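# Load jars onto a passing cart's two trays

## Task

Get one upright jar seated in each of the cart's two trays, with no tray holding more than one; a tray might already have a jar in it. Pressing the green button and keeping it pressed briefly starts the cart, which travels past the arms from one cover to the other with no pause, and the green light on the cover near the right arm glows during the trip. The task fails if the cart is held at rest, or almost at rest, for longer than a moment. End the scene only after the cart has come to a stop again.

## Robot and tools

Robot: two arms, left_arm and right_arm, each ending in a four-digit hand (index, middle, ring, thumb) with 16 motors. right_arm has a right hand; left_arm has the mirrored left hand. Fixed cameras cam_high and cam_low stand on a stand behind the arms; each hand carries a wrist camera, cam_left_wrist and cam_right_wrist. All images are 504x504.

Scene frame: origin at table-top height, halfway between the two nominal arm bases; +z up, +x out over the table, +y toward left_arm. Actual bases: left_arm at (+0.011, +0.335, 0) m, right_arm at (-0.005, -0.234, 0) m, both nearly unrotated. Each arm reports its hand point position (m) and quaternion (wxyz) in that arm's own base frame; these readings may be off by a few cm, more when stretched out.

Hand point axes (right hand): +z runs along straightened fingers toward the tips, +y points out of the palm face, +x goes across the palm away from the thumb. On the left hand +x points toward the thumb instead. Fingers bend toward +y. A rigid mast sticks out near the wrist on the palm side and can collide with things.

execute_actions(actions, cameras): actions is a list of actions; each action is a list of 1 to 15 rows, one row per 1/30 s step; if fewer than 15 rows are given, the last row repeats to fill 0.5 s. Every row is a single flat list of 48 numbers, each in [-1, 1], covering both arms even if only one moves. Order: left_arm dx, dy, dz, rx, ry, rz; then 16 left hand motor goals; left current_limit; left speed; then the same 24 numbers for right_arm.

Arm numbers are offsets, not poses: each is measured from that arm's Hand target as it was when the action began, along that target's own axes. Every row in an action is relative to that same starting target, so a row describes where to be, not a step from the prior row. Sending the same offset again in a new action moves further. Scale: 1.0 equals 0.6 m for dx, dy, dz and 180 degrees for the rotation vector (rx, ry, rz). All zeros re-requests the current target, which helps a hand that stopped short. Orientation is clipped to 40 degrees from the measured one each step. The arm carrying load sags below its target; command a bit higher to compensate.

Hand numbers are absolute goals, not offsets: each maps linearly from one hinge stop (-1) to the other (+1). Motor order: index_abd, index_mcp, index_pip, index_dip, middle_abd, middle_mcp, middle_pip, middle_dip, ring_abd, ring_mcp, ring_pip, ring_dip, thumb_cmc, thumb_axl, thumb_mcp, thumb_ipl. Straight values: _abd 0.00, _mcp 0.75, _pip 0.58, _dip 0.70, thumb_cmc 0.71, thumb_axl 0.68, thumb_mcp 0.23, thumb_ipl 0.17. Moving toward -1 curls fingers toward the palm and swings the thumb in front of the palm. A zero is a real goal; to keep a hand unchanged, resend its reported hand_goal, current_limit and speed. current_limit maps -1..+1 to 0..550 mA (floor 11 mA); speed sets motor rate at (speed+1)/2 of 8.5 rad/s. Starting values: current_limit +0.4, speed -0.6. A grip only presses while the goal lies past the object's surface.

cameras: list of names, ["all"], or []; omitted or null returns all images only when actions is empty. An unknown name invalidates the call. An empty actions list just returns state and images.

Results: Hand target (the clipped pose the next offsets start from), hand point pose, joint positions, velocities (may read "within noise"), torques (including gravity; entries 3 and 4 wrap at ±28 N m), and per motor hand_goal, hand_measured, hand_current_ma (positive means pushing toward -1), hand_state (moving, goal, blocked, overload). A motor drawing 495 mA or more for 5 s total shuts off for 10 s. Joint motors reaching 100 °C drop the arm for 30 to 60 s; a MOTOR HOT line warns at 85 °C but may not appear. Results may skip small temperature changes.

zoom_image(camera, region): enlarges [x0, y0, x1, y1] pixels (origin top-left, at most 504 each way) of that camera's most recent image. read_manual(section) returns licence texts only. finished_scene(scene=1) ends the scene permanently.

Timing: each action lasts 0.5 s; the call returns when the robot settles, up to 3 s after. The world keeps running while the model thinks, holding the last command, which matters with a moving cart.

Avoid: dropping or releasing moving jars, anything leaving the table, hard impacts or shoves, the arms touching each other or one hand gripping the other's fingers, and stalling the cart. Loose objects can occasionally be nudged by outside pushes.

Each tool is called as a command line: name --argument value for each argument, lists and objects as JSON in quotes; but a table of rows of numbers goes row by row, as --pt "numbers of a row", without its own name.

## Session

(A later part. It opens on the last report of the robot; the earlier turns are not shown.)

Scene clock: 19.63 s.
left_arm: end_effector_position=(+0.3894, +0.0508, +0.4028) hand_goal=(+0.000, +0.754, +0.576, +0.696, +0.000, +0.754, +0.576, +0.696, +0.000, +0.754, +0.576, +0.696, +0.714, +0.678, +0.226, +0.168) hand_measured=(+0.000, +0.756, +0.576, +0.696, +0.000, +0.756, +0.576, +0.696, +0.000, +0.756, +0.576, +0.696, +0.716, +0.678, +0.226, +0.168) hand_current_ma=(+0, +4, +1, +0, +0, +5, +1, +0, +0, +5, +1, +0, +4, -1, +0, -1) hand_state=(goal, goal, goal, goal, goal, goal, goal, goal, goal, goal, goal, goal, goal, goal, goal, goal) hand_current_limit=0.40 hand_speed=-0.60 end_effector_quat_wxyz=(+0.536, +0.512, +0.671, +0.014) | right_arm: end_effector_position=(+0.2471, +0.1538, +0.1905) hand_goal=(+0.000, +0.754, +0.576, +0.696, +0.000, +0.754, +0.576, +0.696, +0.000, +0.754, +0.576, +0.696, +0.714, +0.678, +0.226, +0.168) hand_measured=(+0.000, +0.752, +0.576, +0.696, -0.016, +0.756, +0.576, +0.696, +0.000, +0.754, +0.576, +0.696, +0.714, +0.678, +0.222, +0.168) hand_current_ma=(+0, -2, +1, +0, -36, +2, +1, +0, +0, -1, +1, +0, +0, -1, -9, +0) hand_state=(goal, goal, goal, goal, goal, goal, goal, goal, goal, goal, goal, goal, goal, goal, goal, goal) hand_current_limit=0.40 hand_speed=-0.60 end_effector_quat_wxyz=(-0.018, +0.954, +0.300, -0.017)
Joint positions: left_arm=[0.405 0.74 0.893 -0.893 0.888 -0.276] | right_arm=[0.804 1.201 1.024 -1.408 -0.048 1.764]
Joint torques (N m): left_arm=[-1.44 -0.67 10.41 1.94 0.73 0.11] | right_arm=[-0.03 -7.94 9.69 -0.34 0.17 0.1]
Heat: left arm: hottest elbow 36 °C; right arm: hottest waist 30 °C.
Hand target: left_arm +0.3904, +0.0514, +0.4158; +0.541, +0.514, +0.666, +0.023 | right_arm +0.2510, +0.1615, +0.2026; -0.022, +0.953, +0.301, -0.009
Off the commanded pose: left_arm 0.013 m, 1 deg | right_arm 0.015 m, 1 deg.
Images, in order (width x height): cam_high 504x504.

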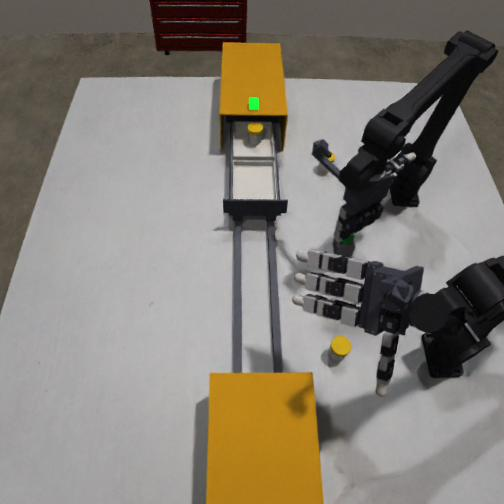

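zoom_image --camera "cam_high" --region '[200, 100, 320, 220]'

execute_actions --actions '[[[0,0,0,0,0,0,0,0.754,0.576,0.696,0,0.754,0.576,0.696,0,0.754,0.576,0.696,0.714,0.678,0.226,0.168,0.4,-0.6,0,0,0,0,0,0,0,0.754,0.576,0.696,0,0.754,0.576,0.696,0,0.754,0.576,0.696,0.714,0.678,0.226,0.168,0.4,-0.6]]]' --cameras '["cam_high","cam_low"]'

zoom_image --camera "cam_high" --region '[200, 110, 320, 230]'

zoom_image --camera "cam_low" --region '[210, 200, 330, 300]'

execute_actions --actions '[[[0,0,0,0,0,0,0,0.754,0.576,0.696,0,0.754,0.576,0.696,0,0.754,0.576,0.696,0.714,0.678,0.226,0.168,0.4,-0.6,0,0,0,0,0,0,0,0.754,0.576,0.696,0,0.754,0.576,0.696,0,0.754,0.576,0.696,0.714,0.678,0.226,0.168,0.4,-0.6]],[[0,0,0,0,0,0,0,0.754,0.576,0.696,0,0.754,0.576,0.696,0,0.754,0.576,0.696,0.714,0.678,0.226,0.168,0.4,-0.6,0,0,0,0,0,0,0,0.754,0.576,0.696,0,0.754,0.576,0.696,0,0.754,0.576,0.696,0.714,0.678,0.226,0.168,0.4,-0.6]]]' --cameras '["cam_high","cam_low"]'

zoom_image --camera "cam_high" --region '[200, 140, 320, 260]'

zoom_image --camera "cam_low" --region '[230, 200, 350, 300]'

execute_actions --actions '[[[0,0,0,0,0,0,0,0.754,0.576,0.696,0,0.754,0.576,0.696,0,0.754,0.576,0.696,0.714,0.678,0.226,0.168,0.4,-0.6,0,0,0,0,0,0,0,0.754,0.576,0.696,0,0.754,0.576,0.696,0,0.754,0.576,0.696,0.714,0.678,0.226,0.168,0.4,-0.6]],[[0,0,0,0,0,0,0,0.754,0.576,0.696,0,0.754,0.576,0.696,0,0.754,0.576,0.696,0.714,0.678,0.226,0.168,0.4,-0.6,0,0,0,0,0,0,0,0.754,0.576,0.696,0,0.754,0.576,0.696,0,0.754,0.576,0.696,0.714,0.678,0.226,0.168,0.4,-0.6]]]' --cameras '["cam_high","cam_low"]'

zoom_image --camera "cam_high" --region '[200, 150, 320, 290]'

Scaled by 4.200 from the camera's 504x504 image, which has a finer 720x720 frame.

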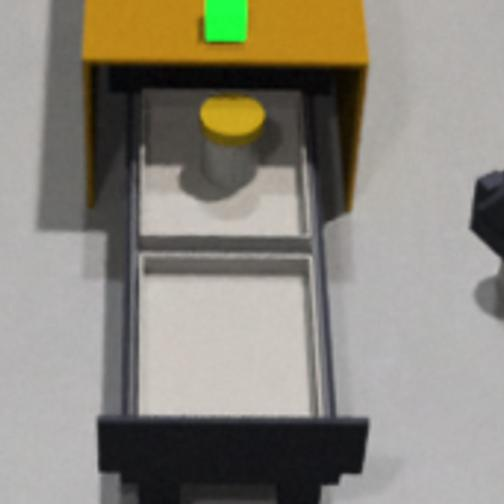

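Scene clock: 21.10 s.
left_arm: end_effector_position=(+0.3894, +0.0508, +0.4028) hand_goal=(+0.000, +0.754, +0.576, +0.696, +0.000, +0.754, +0.576, +0.696, +0.000, +0.754, +0.576, +0.696, +0.714, +0.678, +0.226, +0.168) hand_measured=(+0.000, +0.756, +0.576, +0.696, +0.000, +0.756, +0.576, +0.696, +0.000, +0.756, +0.576, +0.696, +0.716, +0.678, +0.226, +0.168) hand_current_ma=(+0, +4, +1, +0, +0, +5, +1, +0, +0, +5, +1, +0, +4, -1, +0, -1) hand_state=(goal, goal, goal, goal, goal, goal, goal, goal, goal, goal, goal, goal, goal, goal, goal, goal) hand_current_limit=0.40 hand_speed=-0.60 end_effector_quat_wxyz=(+0.536, +0.512, +0.671, +0.014) | right_arm: end_effector_position=(+0.2471, +0.1538, +0.1905) hand_goal=(+0.000, +0.754, +0.576, +0.696, +0.000, +0.754, +0.576, +0.696, +0.000, +0.754, +0.576, +0.696, +0.714, +0.678, +0.226, +0.168) hand_measured=(+0.000, +0.752, +0.576, +0.696, -0.016, +0.756, +0.576, +0.696, +0.000, +0.754, +0.576, +0.696, +0.714, +0.678, +0.222, +0.168) hand_current_ma=(+0, -2, +1, +0, -36, +2, +1, +0, +0, -1, +1, +0, +0, -1, -9, +0) hand_state=(goal, goal, goal, goal, goal, goal, goal, goal, goal, goal, goal, goal, goal, goal, goal, goal) hand_current_limit=0.40 hand_speed=-0.60 end_effector_quat_wxyz=(-0.018, +0.954, +0.300, -0.017)
Joint positions: left_arm=[0.405 0.74 0.893 -0.893 0.888 -0.276] | right_arm=[0.804 1.201 1.024 -1.408 -0.048 1.764]
Joint torques (N m): left_arm=[-1.32 -0.67 10.43 1.95 0.74 0.11] | right_arm=[0.09 -8.06 9.69 -0.32 0.16 0.11]
Heat: left arm: hottest elbow 36 °C; right arm: hottest waist 30 °C.
Hand target: left_arm +0.3904, +0.0514, +0.4158; +0.541, +0.514, +0.666, +0.023 | right_arm +0.2510, +0.1615, +0.2026; -0.022, +0.953, +0.301, -0.009
Off the commanded pose: left_arm 0.013 m, 1 deg | right_arm 0.015 m, 1 deg.
Images, in order (width x height): cam_high 504x504, cam_low 504x504.

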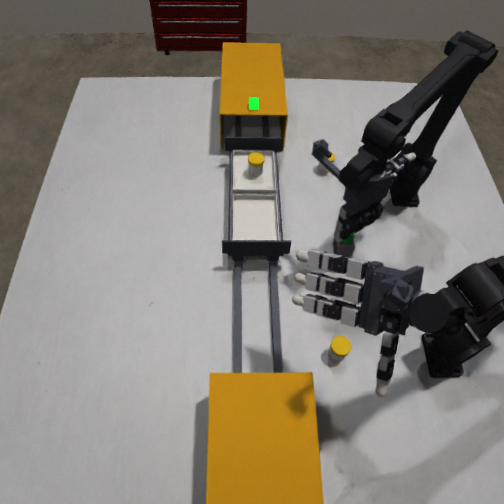

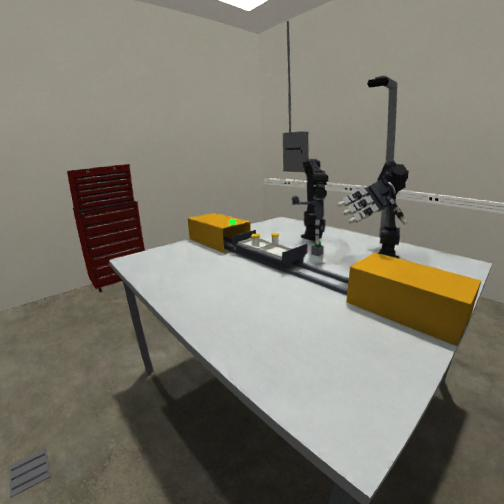

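Scaled by 4.200 from the camera's 504x504 image, which has a finer 720x720 frame.

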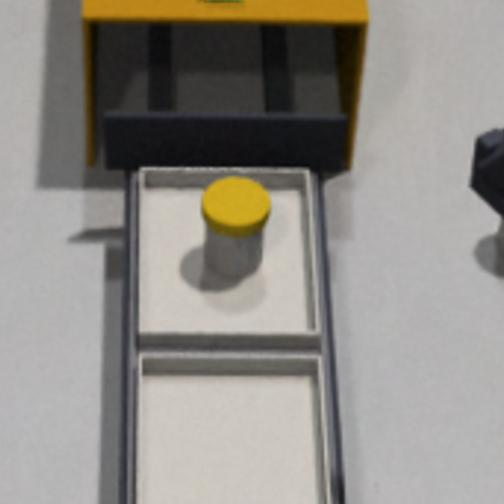

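Scaled by 4.200 from the camera's 504x504 image, which has a finer 720x720 frame.

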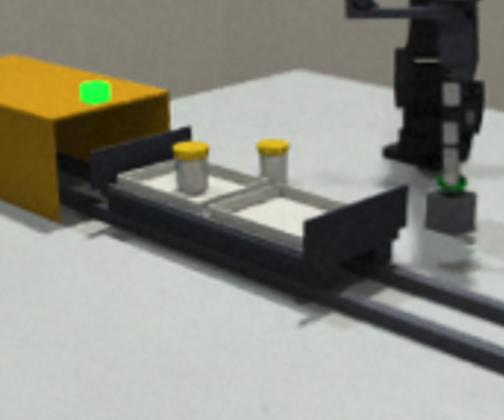

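Scene clock: 22.30 s.
left_arm: end_effector_position=(+0.3894, +0.0508, +0.4028) hand_goal=(+0.000, +0.754, +0.576, +0.696, +0.000, +0.754, +0.576, +0.696, +0.000, +0.754, +0.576, +0.696, +0.714, +0.678, +0.226, +0.168) hand_measured=(+0.000, +0.756, +0.576, +0.696, +0.000, +0.756, +0.576, +0.696, +0.000, +0.756, +0.576, +0.696, +0.716, +0.678, +0.226, +0.168) hand_current_ma=(+0, +4, +1, +0, +0, +5, +1, +0, +0, +5, +1, +0, +4, -1, +0, -1) hand_state=(goal, goal, goal, goal, goal, goal, goal, goal, goal, goal, goal, goal, goal, goal, goal, goal) hand_current_limit=0.40 hand_speed=-0.60 end_effector_quat_wxyz=(+0.536, +0.512, +0.671, +0.014) | right_arm: end_effector_position=(+0.2471, +0.1538, +0.1905) hand_goal=(+0.000, +0.754, +0.576, +0.696, +0.000, +0.754, +0.576, +0.696, +0.000, +0.754, +0.576, +0.696, +0.714, +0.678, +0.226, +0.168) hand_measured=(+0.000, +0.752, +0.576, +0.696, -0.016, +0.756, +0.576, +0.696, +0.000, +0.754, +0.576, +0.696, +0.714, +0.678, +0.222, +0.168) hand_current_ma=(+0, -2, +1, +0, -36, +2, +1, +0, +0, -1, +1, +0, +0, -1, -9, +0) hand_state=(goal, goal, goal, goal, goal, goal, goal, goal, goal, goal, goal, goal, goal, goal, goal, goal) hand_current_limit=0.40 hand_speed=-0.60 end_effector_quat_wxyz=(-0.018, +0.954, +0.300, -0.017)
Joint positions: left_arm=[0.405 0.74 0.893 -0.893 0.888 -0.276] | right_arm=[0.804 1.201 1.024 -1.408 -0.048 1.764]
Joint torques (N m): left_arm=[-1.26 -0.56 10.44 1.91 0.73 0.11] | right_arm=[-0.03 -7.88 9.68 -0.29 0.16 0.1]
Heat: left arm: hottest elbow 36 °C; right arm: hottest waist 30 °C.
Hand target: left_arm +0.3904, +0.0514, +0.4158; +0.541, +0.514, +0.666, +0.023 | right_arm +0.2510, +0.1615, +0.2026; -0.022, +0.953, +0.301, -0.009
Off the commanded pose: left_arm 0.013 m, 1 deg | right_arm 0.015 m, 1 deg.
Images, in order (width x height): cam_high 504x504, cam_low 504x504.

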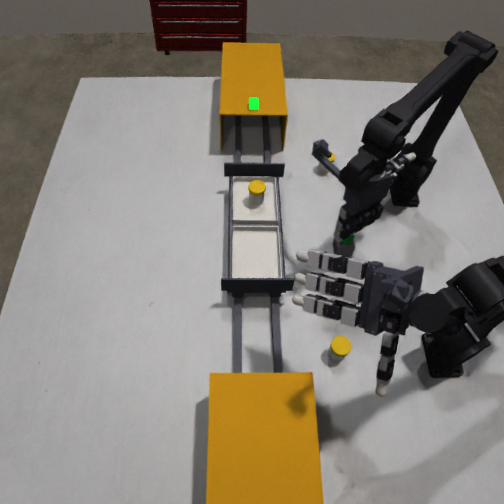

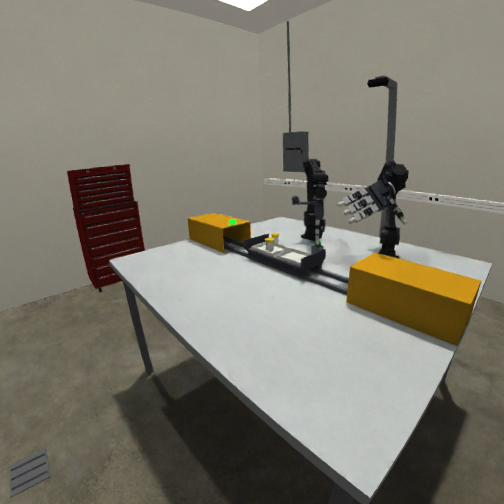

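Scaled by 4.200 from the camera's 504x504 image, which has a finer 720x720 frame.

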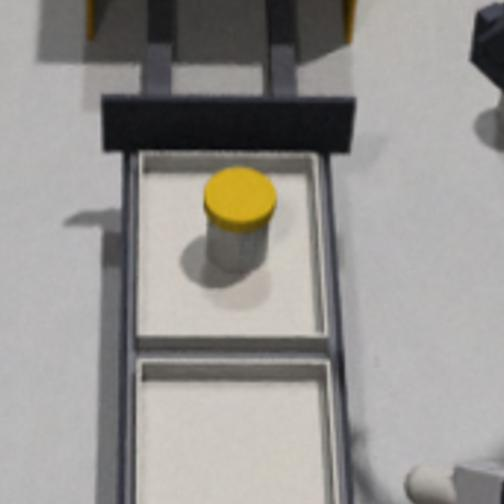

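Scaled by 4.200 from the camera's 504x504 image, which has a finer 720x720 frame.

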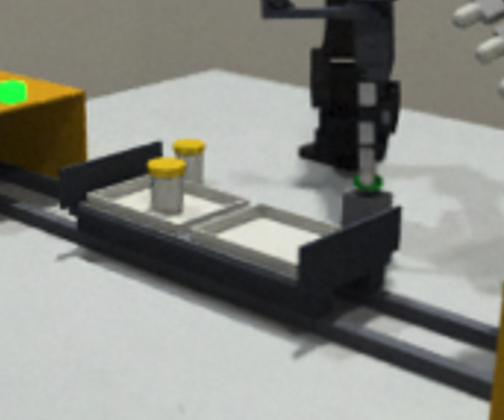

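Scene clock: 23.50 s.
left_arm: end_effector_position=(+0.3894, +0.0508, +0.4028) hand_goal=(+0.000, +0.754, +0.576, +0.696, +0.000, +0.754, +0.576, +0.696, +0.000, +0.754, +0.576, +0.696, +0.714, +0.678, +0.226, +0.168) hand_measured=(+0.000, +0.756, +0.576, +0.696, +0.000, +0.756, +0.576, +0.696, +0.000, +0.756, +0.576, +0.696, +0.716, +0.678, +0.226, +0.168) hand_current_ma=(+0, +4, +1, +0, +0, +5, +1, +0, +0, +5, +1, +0, +4, -1, +0, -1) hand_state=(goal, goal, goal, goal, goal, goal, goal, goal, goal, goal, goal, goal, goal, goal, goal, goal) hand_current_limit=0.40 hand_speed=-0.60 end_effector_quat_wxyz=(+0.536, +0.512, +0.671, +0.014) | right_arm: end_effector_position=(+0.2471, +0.1538, +0.1905) hand_goal=(+0.000, +0.754, +0.576, +0.696, +0.000, +0.754, +0.576, +0.696, +0.000, +0.754, +0.576, +0.696, +0.714, +0.678, +0.226, +0.168) hand_measured=(+0.000, +0.752, +0.576, +0.696, -0.016, +0.756, +0.576, +0.696, +0.000, +0.754, +0.576, +0.696, +0.714, +0.678, +0.222, +0.168) hand_current_ma=(+0, -2, +1, +0, -36, +2, +1, +0, +0, -1, +1, +0, +0, -1, -9, +0) hand_state=(goal, goal, goal, goal, goal, goal, goal, goal, goal, goal, goal, goal, goal, goal, goal, goal) hand_current_limit=0.40 hand_speed=-0.60 end_effector_quat_wxyz=(-0.018, +0.954, +0.300, -0.017)
Joint positions: left_arm=[0.405 0.74 0.893 -0.893 0.888 -0.276] | right_arm=[0.804 1.201 1.024 -1.408 -0.048 1.764]
Joint torques (N m): left_arm=[-1.44 -0.62 10.43 1.92 0.73 0.1] | right_arm=[-0.15 -7.88 9.72 -0.28 0.17 0.11]
Heat: left arm: hottest elbow 36 °C; right arm: hottest waist 30 °C.
Hand target: left_arm +0.3904, +0.0514, +0.4158; +0.541, +0.514, +0.666, +0.023 | right_arm +0.2510, +0.1615, +0.2026; -0.022, +0.953, +0.301, -0.009
Off the commanded pose: left_arm 0.013 m, 1 deg | right_arm 0.015 m, 1 deg.
Images, in order (width x height): cam_high 504x504, cam_low 504x504.

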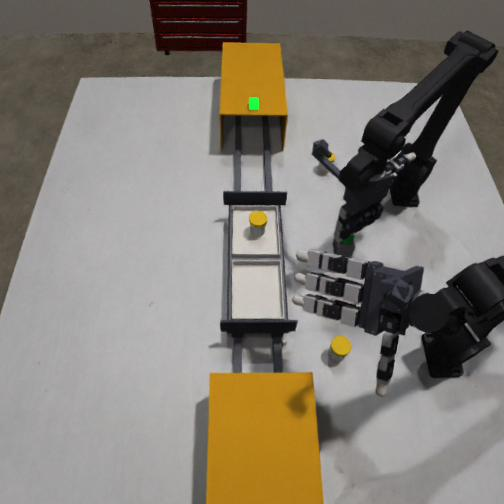

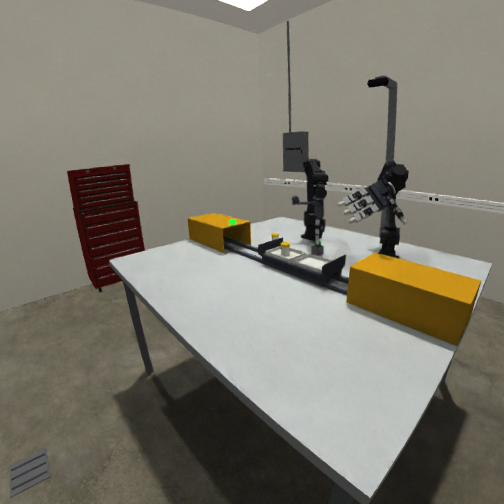

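Scaled by 3.600 from the camera's 504x504 image, which has a finer 720x720 frame.

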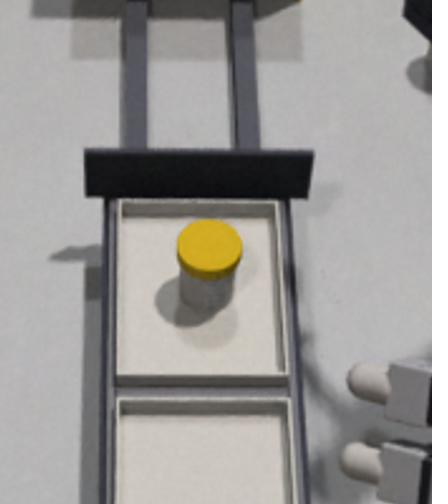

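execute_actions --actions '[[[0.018,-0.036,0.038,0.017,0.0265,0.0295,0,0.754,0.576,0.696,0,0.754,0.576,0.696,0,0.754,0.576,0.696,0.714,0.678,0.226,0.168,0.4,-0.6,0,0,0,0,0,0,0,0.754,0.576,0.696,0,0.754,0.576,0.696,0,0.754,0.576,0.696,0.714,0.678,0.226,0.168,0.4,-0.6],[0.0355,-0.0712,0.0762,0.0336,0.0531,0.0589,0,0.754,0.576,0.696,0,0.754,0.576,0.696,0,0.754,0.576,0.696,0.714,0.678,0.226,0.168,0.4,-0.6,0,0,0,0,0,0,0,0.754,0.576,0.696,0,0.754,0.576,0.696,0,0.754,0.576,0.696,0.714,0.678,0.226,0.168,0.4,-0.6]],[[0,0,0,0.0336,0.0531,0.0589,0,0.754,0.576,0.696,0,0.754,0.576,0.696,0,0.754,0.576,0.696,0.714,0.678,0.226,0.168,0.4,-0.6,0,0,0,0,0,0,0,0.754,0.576,0.696,0,0.754,0.576,0.696,0,0.754,0.576,0.696,0.714,0.678,0.226,0.168,0.4,-0.6]],[[-0.018,-0.042,0.033,0.0235,0.0205,0.0397,0,0.754,0.576,0.696,0,0.754,0.576,0.696,0,0.754,0.576,0.696,0.714,0.678,0.226,0.168,0.4,-0.6,0,0,0,0,0,0,0,0.754,0.576,0.696,0,0.754,0.576,0.696,0,0.754,0.576,0.696,0.714,0.678,0.226,0.168,0.4,-0.6],[-0.036,-0.084,0.0658,0.047,0.041,0.0794,0,0.754,0.576,0.696,0,0.754,0.576,0.696,0,0.754,0.576,0.696,0.714,0.678,0.226,0.168,0.4,-0.6,0,0,0,0,0,0,0,0.754,0.576,0.696,0,0.754,0.576,0.696,0,0.754,0.576,0.696,0.714,0.678,0.226,0.168,0.4,-0.6]],[[0,0,0,0.047,0.041,0.0794,0,0.754,0.576,0.696,0,0.754,0.576,0.696,0,0.754,0.576,0.696,0.714,0.678,0.226,0.168,0.4,-0.6,0,0,0,0,0,0,0,0.754,0.576,0.696,0,0.754,0.576,0.696,0,0.754,0.576,0.696,0.714,0.678,0.226,0.168,0.4,-0.6]],[[-0.0377,-0.0369,0.0299,0.0265,0.0158,0.047,0,0.754,0.576,0.696,0,0.754,0.576,0.696,0,0.754,0.576,0.696,0.714,0.678,0.226,0.168,0.4,-0.6,0,0,0,0,0,0,0,0.754,0.576,0.696,0,0.754,0.576,0.696,0,0.754,0.576,0.696,0.714,0.678,0.226,0.168,0.4,-0.6],[-0.0753,-0.0738,0.0598,0.053,0.0316,0.094,0,0.754,0.576,0.696,0,0.754,0.576,0.696,0,0.754,0.576,0.696,0.714,0.678,0.226,0.168,0.4,-0.6,0,0,0,0,0,0,0,0.754,0.576,0.696,0,0.754,0.576,0.696,0,0.754,0.576,0.696,0.714,0.678,0.226,0.168,0.4,-0.6]],[[0,0,0,0.053,0.0316,0.094,0,0.754,0.576,0.696,0,0.754,0.576,0.696,0,0.754,0.576,0.696,0.714,0.678,0.226,0.168,0.4,-0.6,0,0,0,0,0,0,0,0.754,0.576,0.696,0,0.754,0.576,0.696,0,0.754,0.576,0.696,0.714,0.678,0.226,0.168,0.4,-0.6]]]' --cameras '["cam_high"]'

Scene clock: 32.77 s.
left_arm: end_effector_position=(+0.3360, -0.0271, +0.2207) hand_goal=(+0.000, +0.754, +0.576, +0.696, +0.000, +0.754, +0.576, +0.696, +0.000, +0.754, +0.576, +0.696, +0.714, +0.678, +0.226, +0.168) hand_measured=(+0.000, +0.754, +0.576, +0.696, +0.000, +0.754, +0.576, +0.696, +0.000, +0.754, +0.576, +0.696, +0.716, +0.678, +0.224, +0.168) hand_current_ma=(+0, +0, +1, +0, +0, +0, +1, +0, +0, +0, +1, +0, +2, -1, -7, -1) hand_state=(goal, goal, goal, goal, goal, goal, goal, goal, goal, goal, goal, goal, goal, goal, goal, goal) hand_current_limit=0.40 hand_speed=-0.60 end_effector_quat_wxyz=(-0.133, +0.922, +0.292, +0.216) | right_arm: end_effector_position=(+0.2471, +0.1538, +0.1905) hand_goal=(+0.000, +0.754, +0.576, +0.696, +0.000, +0.754, +0.576, +0.696, +0.000, +0.754, +0.576, +0.696, +0.714, +0.678, +0.226, +0.168) hand_measured=(+0.000, +0.752, +0.576, +0.696, -0.016, +0.756, +0.576, +0.696, +0.000, +0.754, +0.576, +0.696, +0.714, +0.678, +0.222, +0.168) hand_current_ma=(+0, -2, +1, +0, -36, +2, +1, +0, +0, -1, +1, +0, +0, -1, -9, +0) hand_state=(goal, goal, goal, goal, goal, goal, goal, goal, goal, goal, goal, goal, goal, goal, goal, goal) hand_current_limit=0.40 hand_speed=-0.60 end_effector_quat_wxyz=(-0.018, +0.954, +0.300, -0.017)
Joint positions: left_arm=[-0.161 0.82 0.79 -1.254 -0.431 0.86] | right_arm=[0.804 1.201 1.024 -1.408 -0.048 1.764]
Joint torques (N m): left_arm=[-2.2 0.09 12.03 0.72 -0.6 0.15] | right_arm=[0.09 -7.88 9.62 -0.36 0.17 0.1]
Motor temperatures (°C): left_arm=[27 31 38 28 26 27] | right_arm=[30 27 28 23 23 27]
Heat: left arm: hottest elbow 38 °C; right arm: hottest waist 30 °C.
Hand target: left_arm +0.3462, -0.0332, +0.2419; -0.128, +0.923, +0.283, +0.229 | right_arm +0.2510, +0.1615, +0.2026; -0.022, +0.953, +0.301, -0.009
Off the commanded pose: left_arm 0.024 m, 2 deg | right_arm 0.015 m, 1 deg.
Images, in order (width x height): cam_high 504x504.

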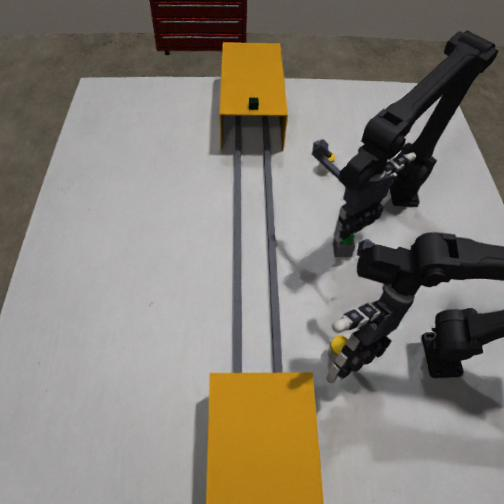

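execute_actions --actions '[[[-0.0416,-0.0243,0.031,0.029,0.0135,0.0467,0,0.548,0.212,0.044,0,0.548,0.212,0.044,0,0.754,0.576,0.696,-0.686,0.678,0.056,0.06,0.4,-0.6,0,0,0,0,0,0,0,0.754,0.576,0.696,0,0.754,0.576,0.696,0,0.754,0.576,0.696,0.714,0.678,0.226,0.168,0.4,-0.6],[-0.0832,-0.0487,0.0618,0.0578,0.0269,0.0933,0,0.548,0.212,0.044,0,0.548,0.212,0.044,0,0.754,0.576,0.696,-0.686,0.678,0.056,0.06,0.4,-0.6,0,0,0,0,0,0,0,0.754,0.576,0.696,0,0.754,0.576,0.696,0,0.754,0.576,0.696,0.714,0.678,0.226,0.168,0.4,-0.6]],[[0,0,0,0.0578,0.0269,0.0933,0,0.548,0.212,0.044,0,0.548,0.212,0.044,0,0.754,0.576,0.696,-0.686,0.678,0.056,0.06,0.4,-0.6,0,0,0,0,0,0,0,0.754,0.576,0.696,0,0.754,0.576,0.696,0,0.754,0.576,0.696,0.714,0.678,0.226,0.168,0.4,-0.6]],[[-0.0271,0.0012,0.0194,0.032,0.0143,0.0443,0,0.548,0.212,0.044,0,0.548,0.212,0.044,0,0.754,0.576,0.696,-0.686,0.678,0.056,0.06,0.4,-0.6,0,0,0,0,0,0,0,0.754,0.576,0.696,0,0.754,0.576,0.696,0,0.754,0.576,0.696,0.714,0.678,0.226,0.168,0.4,-0.6],[-0.0542,0.0025,0.0388,0.0636,0.0286,0.0886,0,0.548,0.212,0.044,0,0.548,0.212,0.044,0,0.754,0.576,0.696,-0.686,0.678,0.056,0.06,0.4,-0.6,0,0,0,0,0,0,0,0.754,0.576,0.696,0,0.754,0.576,0.696,0,0.754,0.576,0.696,0.714,0.678,0.226,0.168,0.4,-0.6]],[[0,0,0,0.0636,0.0286,0.0886,0,0.548,0.212,0.044,0,0.548,0.212,0.044,0,0.754,0.576,0.696,-0.686,0.678,0.056,0.06,0.4,-0.6,0,0,0,0,0,0,0,0.754,0.576,0.696,0,0.754,0.576,0.696,0,0.754,0.576,0.696,0.714,0.678,0.226,0.168,0.4,-0.6]]]' --cameras '["cam_high", "cam_low", "cam_left_wrist"]'

zoom_image --camera "cam_high" --region '[280, 270, 420, 410]'

zoom_image --camera "cam_low" --region '[330, 170, 430, 270]'

Scene clock: 36.17 s.
left_arm: end_effector_position=(+0.2861, -0.0003, +0.1635) hand_goal=(+0.000, +0.548, +0.212, +0.044, +0.000, +0.548, +0.212, +0.044, +0.000, +0.754, +0.576, +0.696, -0.686, +0.678, +0.056, +0.060) hand_measured=(+0.000, +0.542, +0.214, +0.046, +0.000, +0.540, +0.212, +0.048, +0.000, +0.742, +0.576, +0.696, -0.686, +0.678, +0.054, +0.062) hand_current_ma=(+0, -17, +2, +6, +0, -20, +1, +7, -1, -33, -1, +0, +0, -1, -3, +3) hand_state=(goal, goal, goal, goal, goal, goal, goal, goal, goal, goal, goal, goal, goal, goal, goal, goal) hand_current_limit=0.40 hand_speed=-0.60 end_effector_quat_wxyz=(-0.585, +0.768, -0.201, +0.164) | right_arm: end_effector_position=(+0.2471, +0.1538, +0.1905) hand_goal=(+0.000, +0.754, +0.576, +0.696, +0.000, +0.754, +0.576, +0.696, +0.000, +0.754, +0.576, +0.696, +0.714, +0.678, +0.226, +0.168) hand_measured=(+0.000, +0.752, +0.576, +0.696, -0.016, +0.756, +0.576, +0.696, +0.000, +0.754, +0.576, +0.696, +0.714, +0.678, +0.222, +0.168) hand_current_ma=(+0, -2, +1, +0, -36, +2, +1, +0, +0, -1, +1, +0, +0, -1, -9, +0) hand_state=(goal, goal, goal, goal, goal, goal, goal, goal, goal, goal, goal, goal, goal, goal, goal, goal) hand_current_limit=0.40 hand_speed=-0.60 end_effector_quat_wxyz=(-0.018, +0.954, +0.300, -0.017)
Joint positions: left_arm=[-0.533 0.96 0.654 -1.281 -1.306 1.537] | right_arm=[0.804 1.201 1.024 -1.408 -0.048 1.764]
Joint torques (N m): left_arm=[-1.9 -1.73 6.75 0.68 -1.27 0.14] | right_arm=[0.15 -7.94 9.68 -0.28 0.17 0.11]
Heat: left arm: hottest elbow 38 °C; right arm: hottest waist 30 °C.
Hand target: left_arm +0.2842, -0.0011, +0.1599; -0.585, +0.766, -0.211, +0.163 | right_arm +0.2510, +0.1615, +0.2026; -0.022, +0.953, +0.301, -0.009
Off the commanded pose: left_arm 0.004 m, 1 deg | right_arm 0.015 m, 1 deg.
Images, in order (width x height): cam_high 504x504, cam_low 504x504, cam_left_wrist 504x504.

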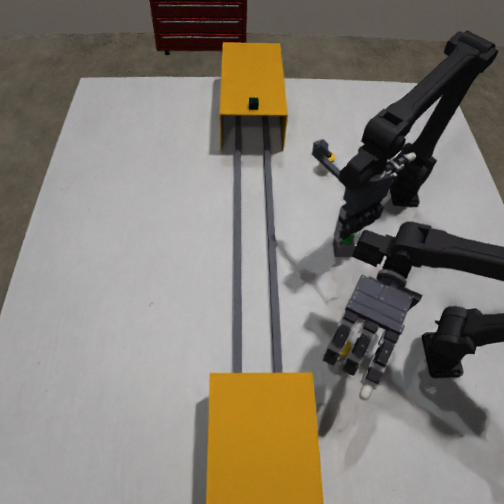

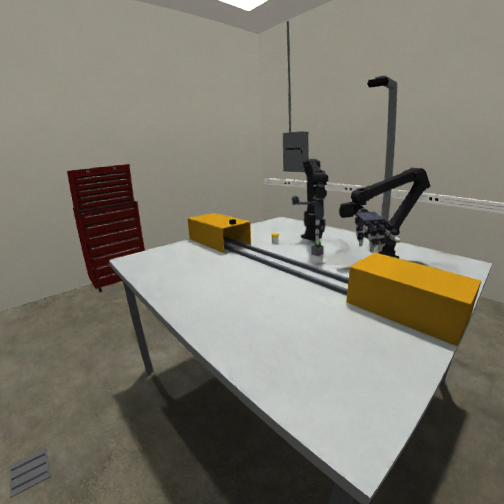

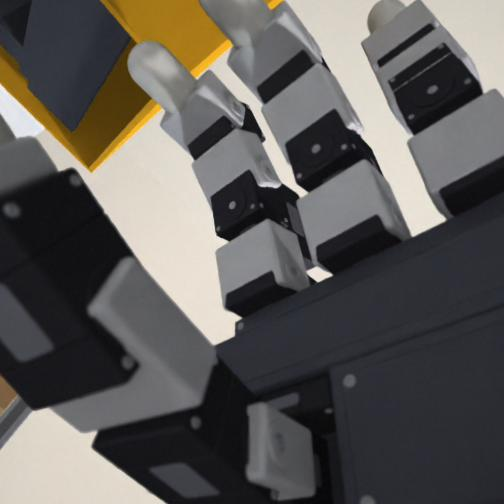

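Scaled by 3.600 from the camera's 504x504 image, which has a finer 720x720 frame.

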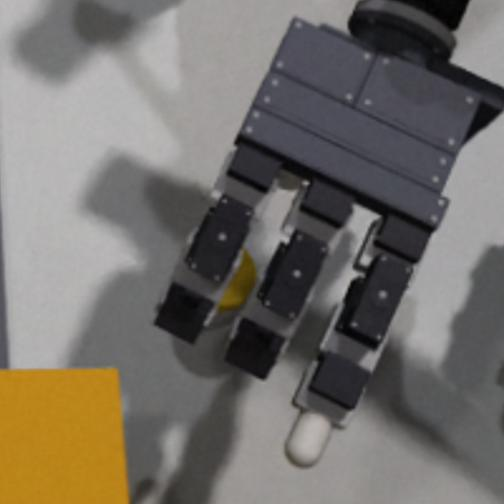

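Scaled by 5.040 from the camera's 504x504 image, which has a finer 720x720 frame.

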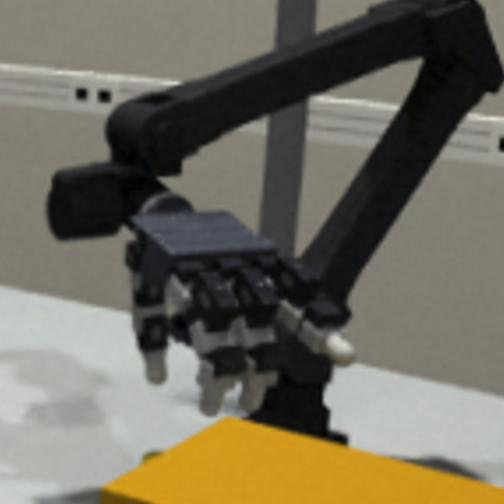

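execute_actions --actions '[[[0.0076,0.0333,0,0,0,0,0,0.548,0.212,0.044,0,0.548,0.212,0.044,0,0.754,0.576,0.696,-0.686,0.678,0.056,0.06,0.4,-0.6,0,0,0,0,0,0,0,0.754,0.576,0.696,0,0.754,0.576,0.696,0,0.754,0.576,0.696,0.714,0.678,0.226,0.168,0.4,-0.6],[0.0151,0.0666,0,0,0,0,0,0.548,0.212,0.044,0,0.548,0.212,0.044,0,0.754,0.576,0.696,-0.686,0.678,0.056,0.06,0.4,-0.6,0,0,0,0,0,0,0,0.754,0.576,0.696,0,0.754,0.576,0.696,0,0.754,0.576,0.696,0.714,0.678,0.226,0.168,0.4,-0.6],[0.0227,0.0998,0.0005,0,0,0,0,0.548,0.212,0.044,0,0.548,0.212,0.044,0,0.754,0.576,0.696,-0.686,0.678,0.056,0.06,0.4,-0.6,0,0,0,0,0,0,0,0.754,0.576,0.696,0,0.754,0.576,0.696,0,0.754,0.576,0.696,0.714,0.678,0.226,0.168,0.4,-0.6]]]' --cameras '["cam_high", "cam_low", "cam_left_wrist"]'

zoom_image --camera "cam_high" --region '[290, 290, 400, 400]'

zoom_image --camera "cam_low" --region '[330, 210, 400, 280]'

Scene clock: 38.43 s.
left_arm: end_effector_position=(+0.2843, -0.0163, +0.1037) hand_goal=(+0.000, +0.548, +0.212, +0.044, +0.000, +0.548, +0.212, +0.044, +0.000, +0.754, +0.576, +0.696, -0.686, +0.678, +0.056, +0.060) hand_measured=(+0.000, +0.540, +0.214, +0.046, +0.000, +0.540, +0.212, +0.048, +0.000, +0.742, +0.576, +0.696, -0.686, +0.678, +0.054, +0.062) hand_current_ma=(+0, -18, +2, +5, +0, -20, +1, +7, -1, -33, -1, +0, +0, -1, -3, +3) hand_state=(goal, goal, goal, goal, goal, goal, goal, goal, goal, goal, goal, goal, goal, goal, goal, goal) hand_current_limit=0.40 hand_speed=-0.60 end_effector_quat_wxyz=(-0.585, +0.767, -0.212, +0.159) | right_arm: end_effector_position=(+0.2471, +0.1538, +0.1905) hand_goal=(+0.000, +0.754, +0.576, +0.696, +0.000, +0.754, +0.576, +0.696, +0.000, +0.754, +0.576, +0.696, +0.714, +0.678, +0.226, +0.168) hand_measured=(+0.000, +0.752, +0.576, +0.696, -0.016, +0.756, +0.576, +0.696, +0.000, +0.754, +0.576, +0.696, +0.714, +0.678, +0.222, +0.168) hand_current_ma=(+0, -2, +1, +0, -36, +2, +1, +0, +0, -1, +1, +0, +0, -1, -9, +0) hand_state=(goal, goal, goal, goal, goal, goal, goal, goal, goal, goal, goal, goal, goal, goal, goal, goal) hand_current_limit=0.40 hand_speed=-0.60 end_effector_quat_wxyz=(-0.018, +0.954, +0.300, -0.017)
Joint positions: left_arm=[-0.593 1.123 0.581 -1.237 -1.296 1.358] | right_arm=[0.804 1.201 1.024 -1.408 -0.048 1.764]
Joint torques (N m): left_arm=[-2.02 -1.2 6.87 0.23 -1.18 -0.12] | right_arm=[-0.03 -8.06 9.74 -0.32 0.16 0.11]
Heat: left arm: hottest elbow 38 °C; right arm: hottest waist 30 °C.
Hand target: left_arm +0.2880, -0.0215, +0.1020; -0.585, +0.766, -0.211, +0.163 | right_arm +0.2510, +0.1615, +0.2026; -0.022, +0.953, +0.301, -0.009
Off the commanded pose: left_arm 0.007 m, 1 deg | right_arm 0.015 m, 1 deg.
Images, in order (width x height): cam_high 504x504, cam_low 504x504, cam_left_wrist 504x504.

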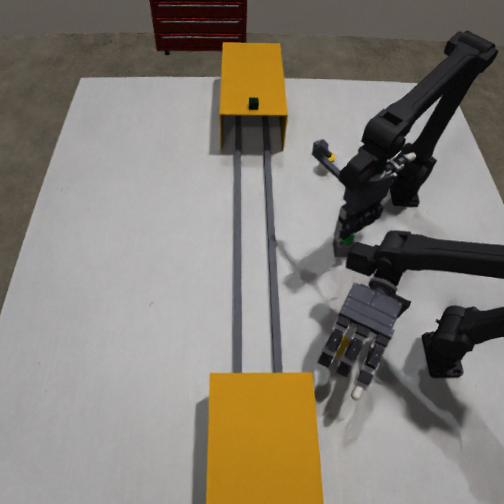

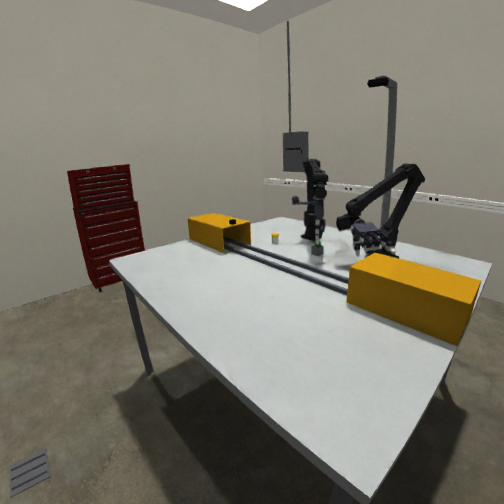

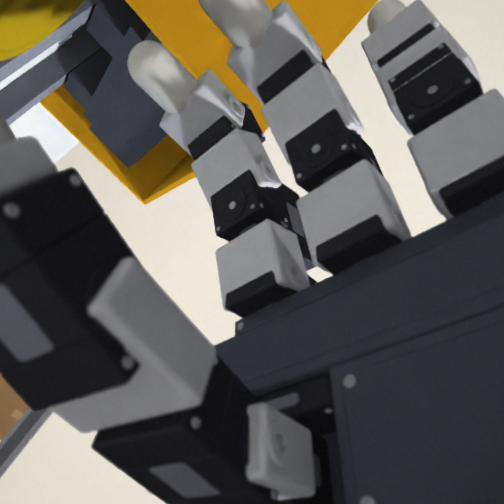

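Scaled by 4.582 from the camera's 504x504 image, which has a finer 720x720 frame.

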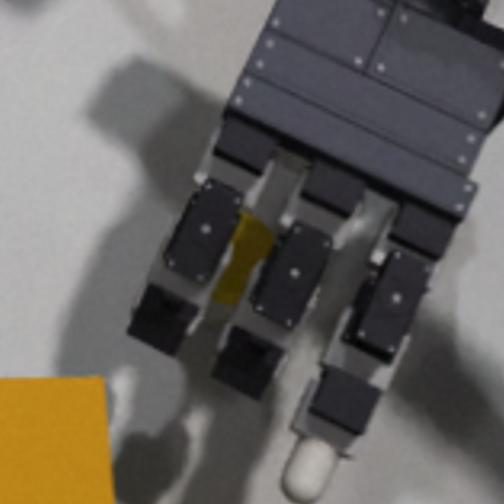

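Scaled by 7.200 from the camera's 504x504 image, which has a finer 720x720 frame.

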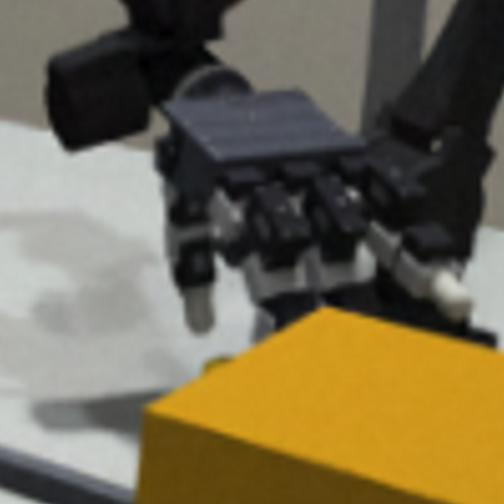

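execute_actions --actions '[[[0.0023,0.0273,0.0092,0,0,0,0,0.548,0.212,0.044,0,0.548,0.212,0.044,0,0.754,0.576,0.696,-0.686,0.678,0.056,0.06,0.4,-0.6,0,0,0,0,0,0,0,0.754,0.576,0.696,0,0.754,0.576,0.696,0,0.754,0.576,0.696,0.714,0.678,0.226,0.168,0.4,-0.6],[0.0047,0.0545,0.0183,0,0,0,0,0.548,0.212,0.044,0,0.548,0.212,0.044,0,0.754,0.576,0.696,-0.686,0.678,0.056,0.06,0.4,-0.6,0,0,0,0,0,0,0,0.754,0.576,0.696,0,0.754,0.576,0.696,0,0.754,0.576,0.696,0.714,0.678,0.226,0.168,0.4,-0.6],[0.007,0.0818,0.0275,0,0,0,0,0.548,0.212,0.044,0,0.548,0.212,0.044,0,0.754,0.576,0.696,-0.686,0.678,0.056,0.06,0.4,-0.6,0,0,0,0,0,0,0,0.754,0.576,0.696,0,0.754,0.576,0.696,0,0.754,0.576,0.696,0.714,0.678,0.226,0.168,0.4,-0.6]]]' --cameras '["cam_high", "cam_left_wrist"]'

zoom_image --camera "cam_high" --region '[290, 290, 400, 400]'

Scene clock: 39.97 s.
left_arm: end_effector_position=(+0.2959, -0.0237, +0.0564) hand_goal=(+0.000, +0.548, +0.212, +0.044, +0.000, +0.548, +0.212, +0.044, +0.000, +0.754, +0.576, +0.696, -0.686, +0.678, +0.056, +0.060) hand_measured=(+0.000, +0.540, +0.214, +0.046, +0.000, +0.540, +0.212, +0.048, +0.000, +0.742, +0.576, +0.696, -0.686, +0.678, +0.054, +0.062) hand_current_ma=(+0, -18, +2, +5, +0, -20, +1, +7, +0, -33, -1, +0, +0, -1, -3, +3) hand_state=(goal, goal, goal, goal, goal, goal, goal, goal, goal, goal, goal, goal, goal, goal, goal, goal) hand_current_limit=0.40 hand_speed=-0.60 end_effector_quat_wxyz=(-0.582, +0.769, -0.201, +0.172) | right_arm: end_effector_position=(+0.2471, +0.1538, +0.1905) hand_goal=(+0.000, +0.754, +0.576, +0.696, +0.000, +0.754, +0.576, +0.696, +0.000, +0.754, +0.576, +0.696, +0.714, +0.678, +0.226, +0.168) hand_measured=(+0.000, +0.752, +0.576, +0.696, -0.016, +0.756, +0.576, +0.696, +0.000, +0.754, +0.576, +0.696, +0.714, +0.678, +0.222, +0.168) hand_current_ma=(+0, -2, +1, +0, -36, +2, +1, +0, +0, -1, +1, +0, +0, -1, -9, +0) hand_state=(goal, goal, goal, goal, goal, goal, goal, goal, goal, goal, goal, goal, goal, goal, goal, goal) hand_current_limit=0.40 hand_speed=-0.60 end_effector_quat_wxyz=(-0.018, +0.954, +0.300, -0.017)
Joint positions: left_arm=[-0.594 1.258 0.525 -1.019 -1.299 1.351] | right_arm=[0.804 1.201 1.024 -1.408 -0.048 1.764]
Joint torques (N m): left_arm=[-1.38 -2.08 5.19 0.42 -1.24 0.14] | right_arm=[-0.03 -7.94 9.69 -0.28 0.17 0.11]
Heat: left arm: hottest elbow 38 °C; right arm: hottest waist 30 °C.
Hand target: left_arm +0.2934, -0.0210, +0.0504; -0.585, +0.766, -0.211, +0.163 | right_arm +0.2510, +0.1615, +0.2026; -0.022, +0.953, +0.301, -0.009
Off the commanded pose: left_arm 0.007 m, 2 deg | right_arm 0.015 m, 1 deg.
Images, in order (width x height): cam_high 504x504, cam_left_wrist 504x504.

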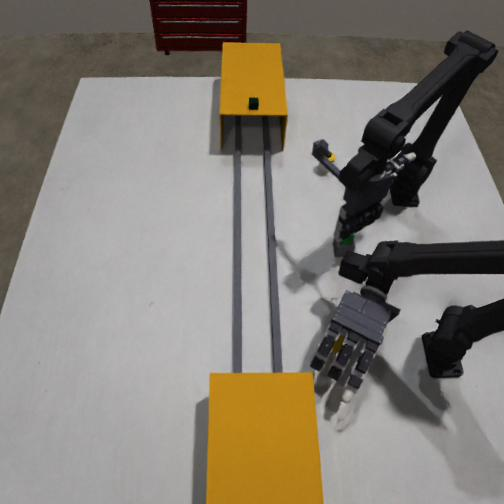

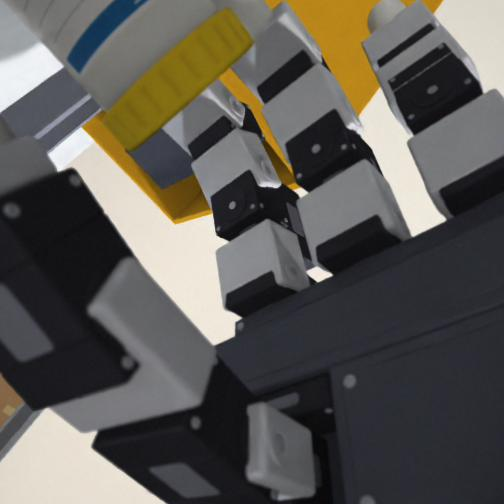

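Scaled by 4.582 from the camera's 504x504 image, which has a finer 720x720 frame.

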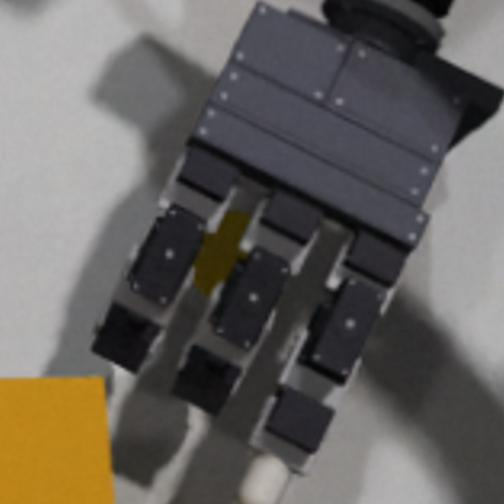

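execute_actions --actions '[[[-0.016,0.0057,0.0077,0,0,0,0,0.548,0.212,0.044,0,0.548,0.212,0.044,0,0.754,0.576,0.696,-0.686,0.678,0.056,0.06,0.4,-0.6,0,0,0,0,0,0,0,0.754,0.576,0.696,0,0.754,0.576,0.696,0,0.754,0.576,0.696,0.714,0.678,0.226,0.168,0.4,-0.6]]]' --cameras '["cam_high", "cam_left_wrist"]'

zoom_image --camera "cam_high" --region '[290, 290, 400, 400]'

Scene clock: 41.17 s.
left_arm: end_effector_position=(+0.2891, -0.0176, +0.0457) hand_goal=(+0.000, +0.548, +0.212, +0.044, +0.000, +0.548, +0.212, +0.044, +0.000, +0.754, +0.576, +0.696, -0.686, +0.678, +0.056, +0.060) hand_measured=(+0.000, +0.540, +0.214, +0.046, +0.000, +0.540, +0.212, +0.048, +0.000, +0.742, +0.576, +0.696, -0.686, +0.678, +0.054, +0.062) hand_current_ma=(+0, -18, +2, +5, +0, -20, +1, +7, +0, -33, -1, +0, +0, -1, -3, +3) hand_state=(goal, goal, goal, goal, goal, goal, goal, goal, goal, goal, goal, goal, goal, goal, goal, goal) hand_current_limit=0.40 hand_speed=-0.60 end_effector_quat_wxyz=(-0.584, +0.766, -0.212, +0.165) | right_arm: end_effector_position=(+0.2471, +0.1538, +0.1905) hand_goal=(+0.000, +0.754, +0.576, +0.696, +0.000, +0.754, +0.576, +0.696, +0.000, +0.754, +0.576, +0.696, +0.714, +0.678, +0.226, +0.168) hand_measured=(+0.000, +0.752, +0.576, +0.696, -0.016, +0.756, +0.576, +0.696, +0.000, +0.754, +0.576, +0.696, +0.714, +0.678, +0.222, +0.168) hand_current_ma=(+0, -2, +1, +0, -36, +2, +1, +0, +0, -1, +1, +0, +0, -1, -9, +0) hand_state=(goal, goal, goal, goal, goal, goal, goal, goal, goal, goal, goal, goal, goal, goal, goal, goal) hand_current_limit=0.40 hand_speed=-0.60 end_effector_quat_wxyz=(-0.018, +0.954, +0.300, -0.017)
Joint positions: left_arm=[-0.587 1.258 0.489 -0.953 -1.302 1.41] | right_arm=[0.804 1.201 1.024 -1.408 -0.048 1.764]
Joint torques (N m): left_arm=[-0.62 -4.48 4.83 0.4 -1.22 0.13] | right_arm=[0.09 -7.94 9.72 -0.32 0.17 0.11]
Heat: left arm: hottest elbow 38 °C; right arm: hottest waist 30 °C.
Hand target: left_arm +0.2871, -0.0131, +0.0459; -0.585, +0.766, -0.211, +0.163 | right_arm +0.2510, +0.1615, +0.2026; -0.022, +0.953, +0.301, -0.009
Off the commanded pose: left_arm 0.005 m, 0 deg | right_arm 0.015 m, 1 deg.
Images, in order (width x height): cam_high 504x504, cam_left_wrist 504x504.

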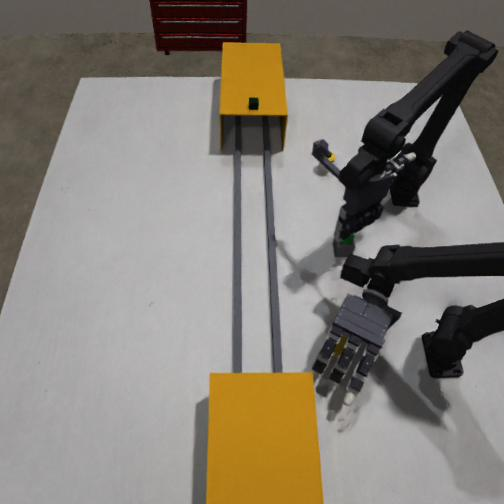

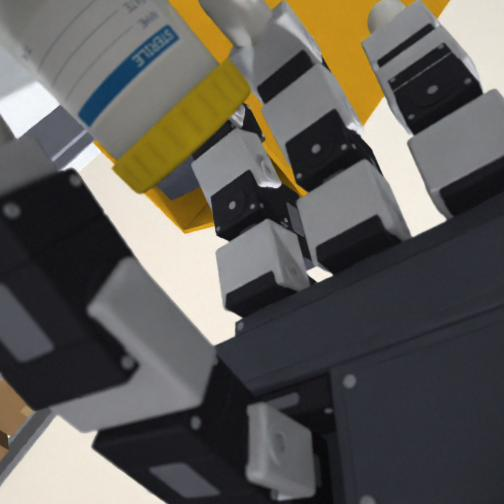

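Scaled by 4.582 from the camera's 504x504 image, which has a finer 720x720 frame.

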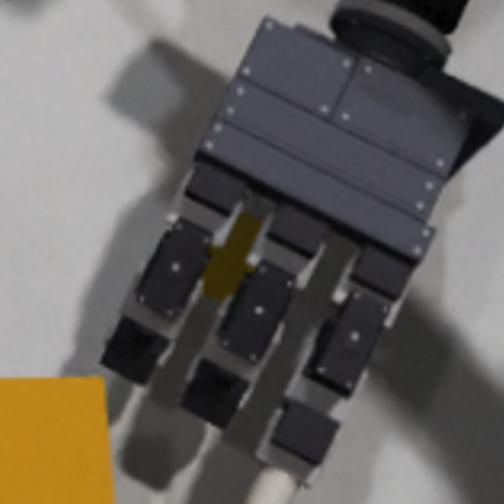

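execute_actions --actions '[[[0,-0.0097,-0.0026,0,0,0,0,0.452,-0.153,-0.058,0,0.452,-0.153,-0.058,0,0.754,0.576,0.696,-0.686,0.678,-0.169,0.006,0.4,-0.82,0,0,0,0,0,0,0,0.754,0.576,0.696,0,0.754,0.576,0.696,0,0.754,0.576,0.696,0.714,0.678,0.226,0.168,0.4,-0.6]],[[0,0,0,0,0,0,0,0.452,-0.153,-0.058,0,0.452,-0.153,-0.058,0,0.754,0.576,0.696,-0.686,0.678,-0.169,0.006,0.4,-0.82,0,0,0,0,0,0,0,0.754,0.576,0.696,0,0.754,0.576,0.696,0,0.754,0.576,0.696,0.714,0.678,0.226,0.168,0.4,-0.6]],[[0,0,0,0,0,0,0,0.452,-0.153,-0.058,0,0.452,-0.153,-0.058,0,0.754,0.576,0.696,-0.686,0.678,-0.337,-0.103,0.4,-0.82,0,0,0,0,0,0,0,0.754,0.576,0.696,0,0.754,0.576,0.696,0,0.754,0.576,0.696,0.714,0.678,0.226,0.168,0.4,-0.6]]]' --cameras '["cam_high", "cam_left_wrist","cam_low"]'

zoom_image --camera "cam_high" --region '[290, 290, 400, 400]'

Scene clock: 43.30 s.
left_arm: end_effector_position=(+0.2893, -0.0177, +0.0504) hand_goal=(+0.000, +0.452, -0.152, -0.058, +0.000, +0.452, -0.152, -0.058, +0.000, +0.754, +0.576, +0.696, -0.686, +0.678, -0.336, -0.102) hand_measured=(+0.004, +0.472, -0.132, -0.052, -0.006, +0.482, -0.124, -0.048, +0.000, +0.742, +0.576, +0.696, -0.682, +0.680, -0.148, -0.040) hand_current_ma=(+9, +63, +57, +11, -13, +100, +85, +24, +0, -33, -1, +0, +11, +5, +385, +316) hand_state=(goal, blocked, goal, goal, goal, blocked, blocked, goal, goal, goal, goal, goal, goal, goal, blocked, blocked) hand_current_limit=0.40 hand_speed=-0.82 end_effector_quat_wxyz=(-0.583, +0.766, -0.210, +0.170) | right_arm: end_effector_position=(+0.2471, +0.1538, +0.1905) hand_goal=(+0.000, +0.754, +0.576, +0.696, +0.000, +0.754, +0.576, +0.696, +0.000, +0.754, +0.576, +0.696, +0.714, +0.678, +0.226, +0.168) hand_measured=(+0.000, +0.752, +0.576, +0.696, -0.016, +0.756, +0.576, +0.696, +0.000, +0.754, +0.576, +0.696, +0.714, +0.678, +0.222, +0.168) hand_current_ma=(+0, -2, +1, +0, -36, +2, +1, +0, +0, -1, +1, +0, +0, -1, -9, +0) hand_state=(goal, goal, goal, goal, goal, goal, goal, goal, goal, goal, goal, goal, goal, goal, goal, goal) hand_current_limit=0.40 hand_speed=-0.60 end_effector_quat_wxyz=(-0.018, +0.954, +0.300, -0.017)
Joint positions: left_arm=[-0.587 1.237 0.489 -0.958 -1.302 1.416] | right_arm=[0.804 1.201 1.024 -1.408 -0.048 1.764]
Joint torques (N m): left_arm=[-0.73 -4.13 5.42 -0.21 -1.18 0.11] | right_arm=[0.09 -8 9.68 -0.32 0.17 0.11]
Heat: left arm: hottest elbow 38 °C; right arm: hottest waist 30 °C.
Hand target: left_arm +0.2870, -0.0131, +0.0519; -0.585, +0.766, -0.211, +0.163 | right_arm +0.2510, +0.1615, +0.2026; -0.022, +0.953, +0.301, -0.009
Off the commanded pose: left_arm 0.005 m, 1 deg | right_arm 0.015 m, 1 deg.
Images, in order (width x height): cam_high 504x504, cam_low 504x504, cam_left_wrist 504x504.

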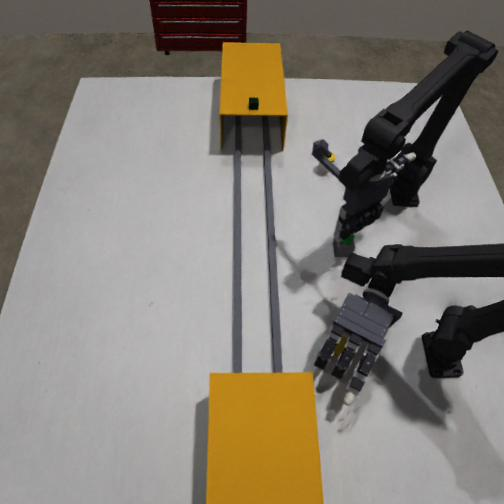

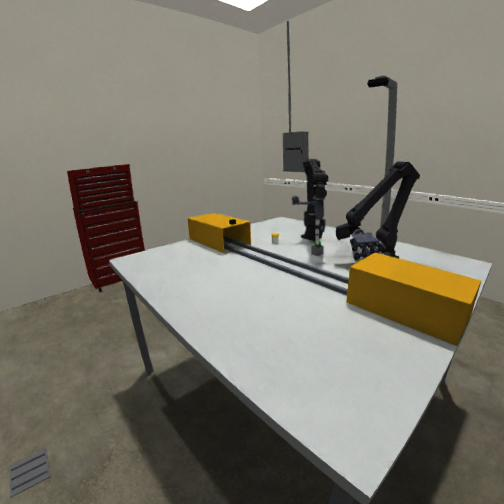

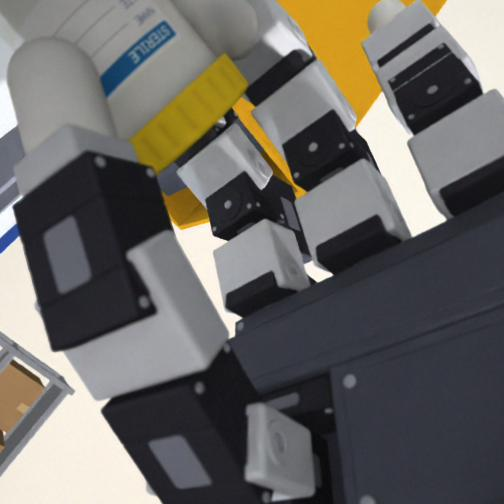

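Scaled by 4.582 from the camera's 504x504 image, which has a finer 720x720 frame.

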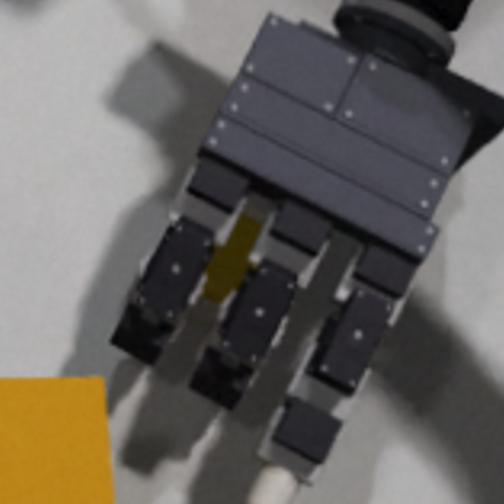

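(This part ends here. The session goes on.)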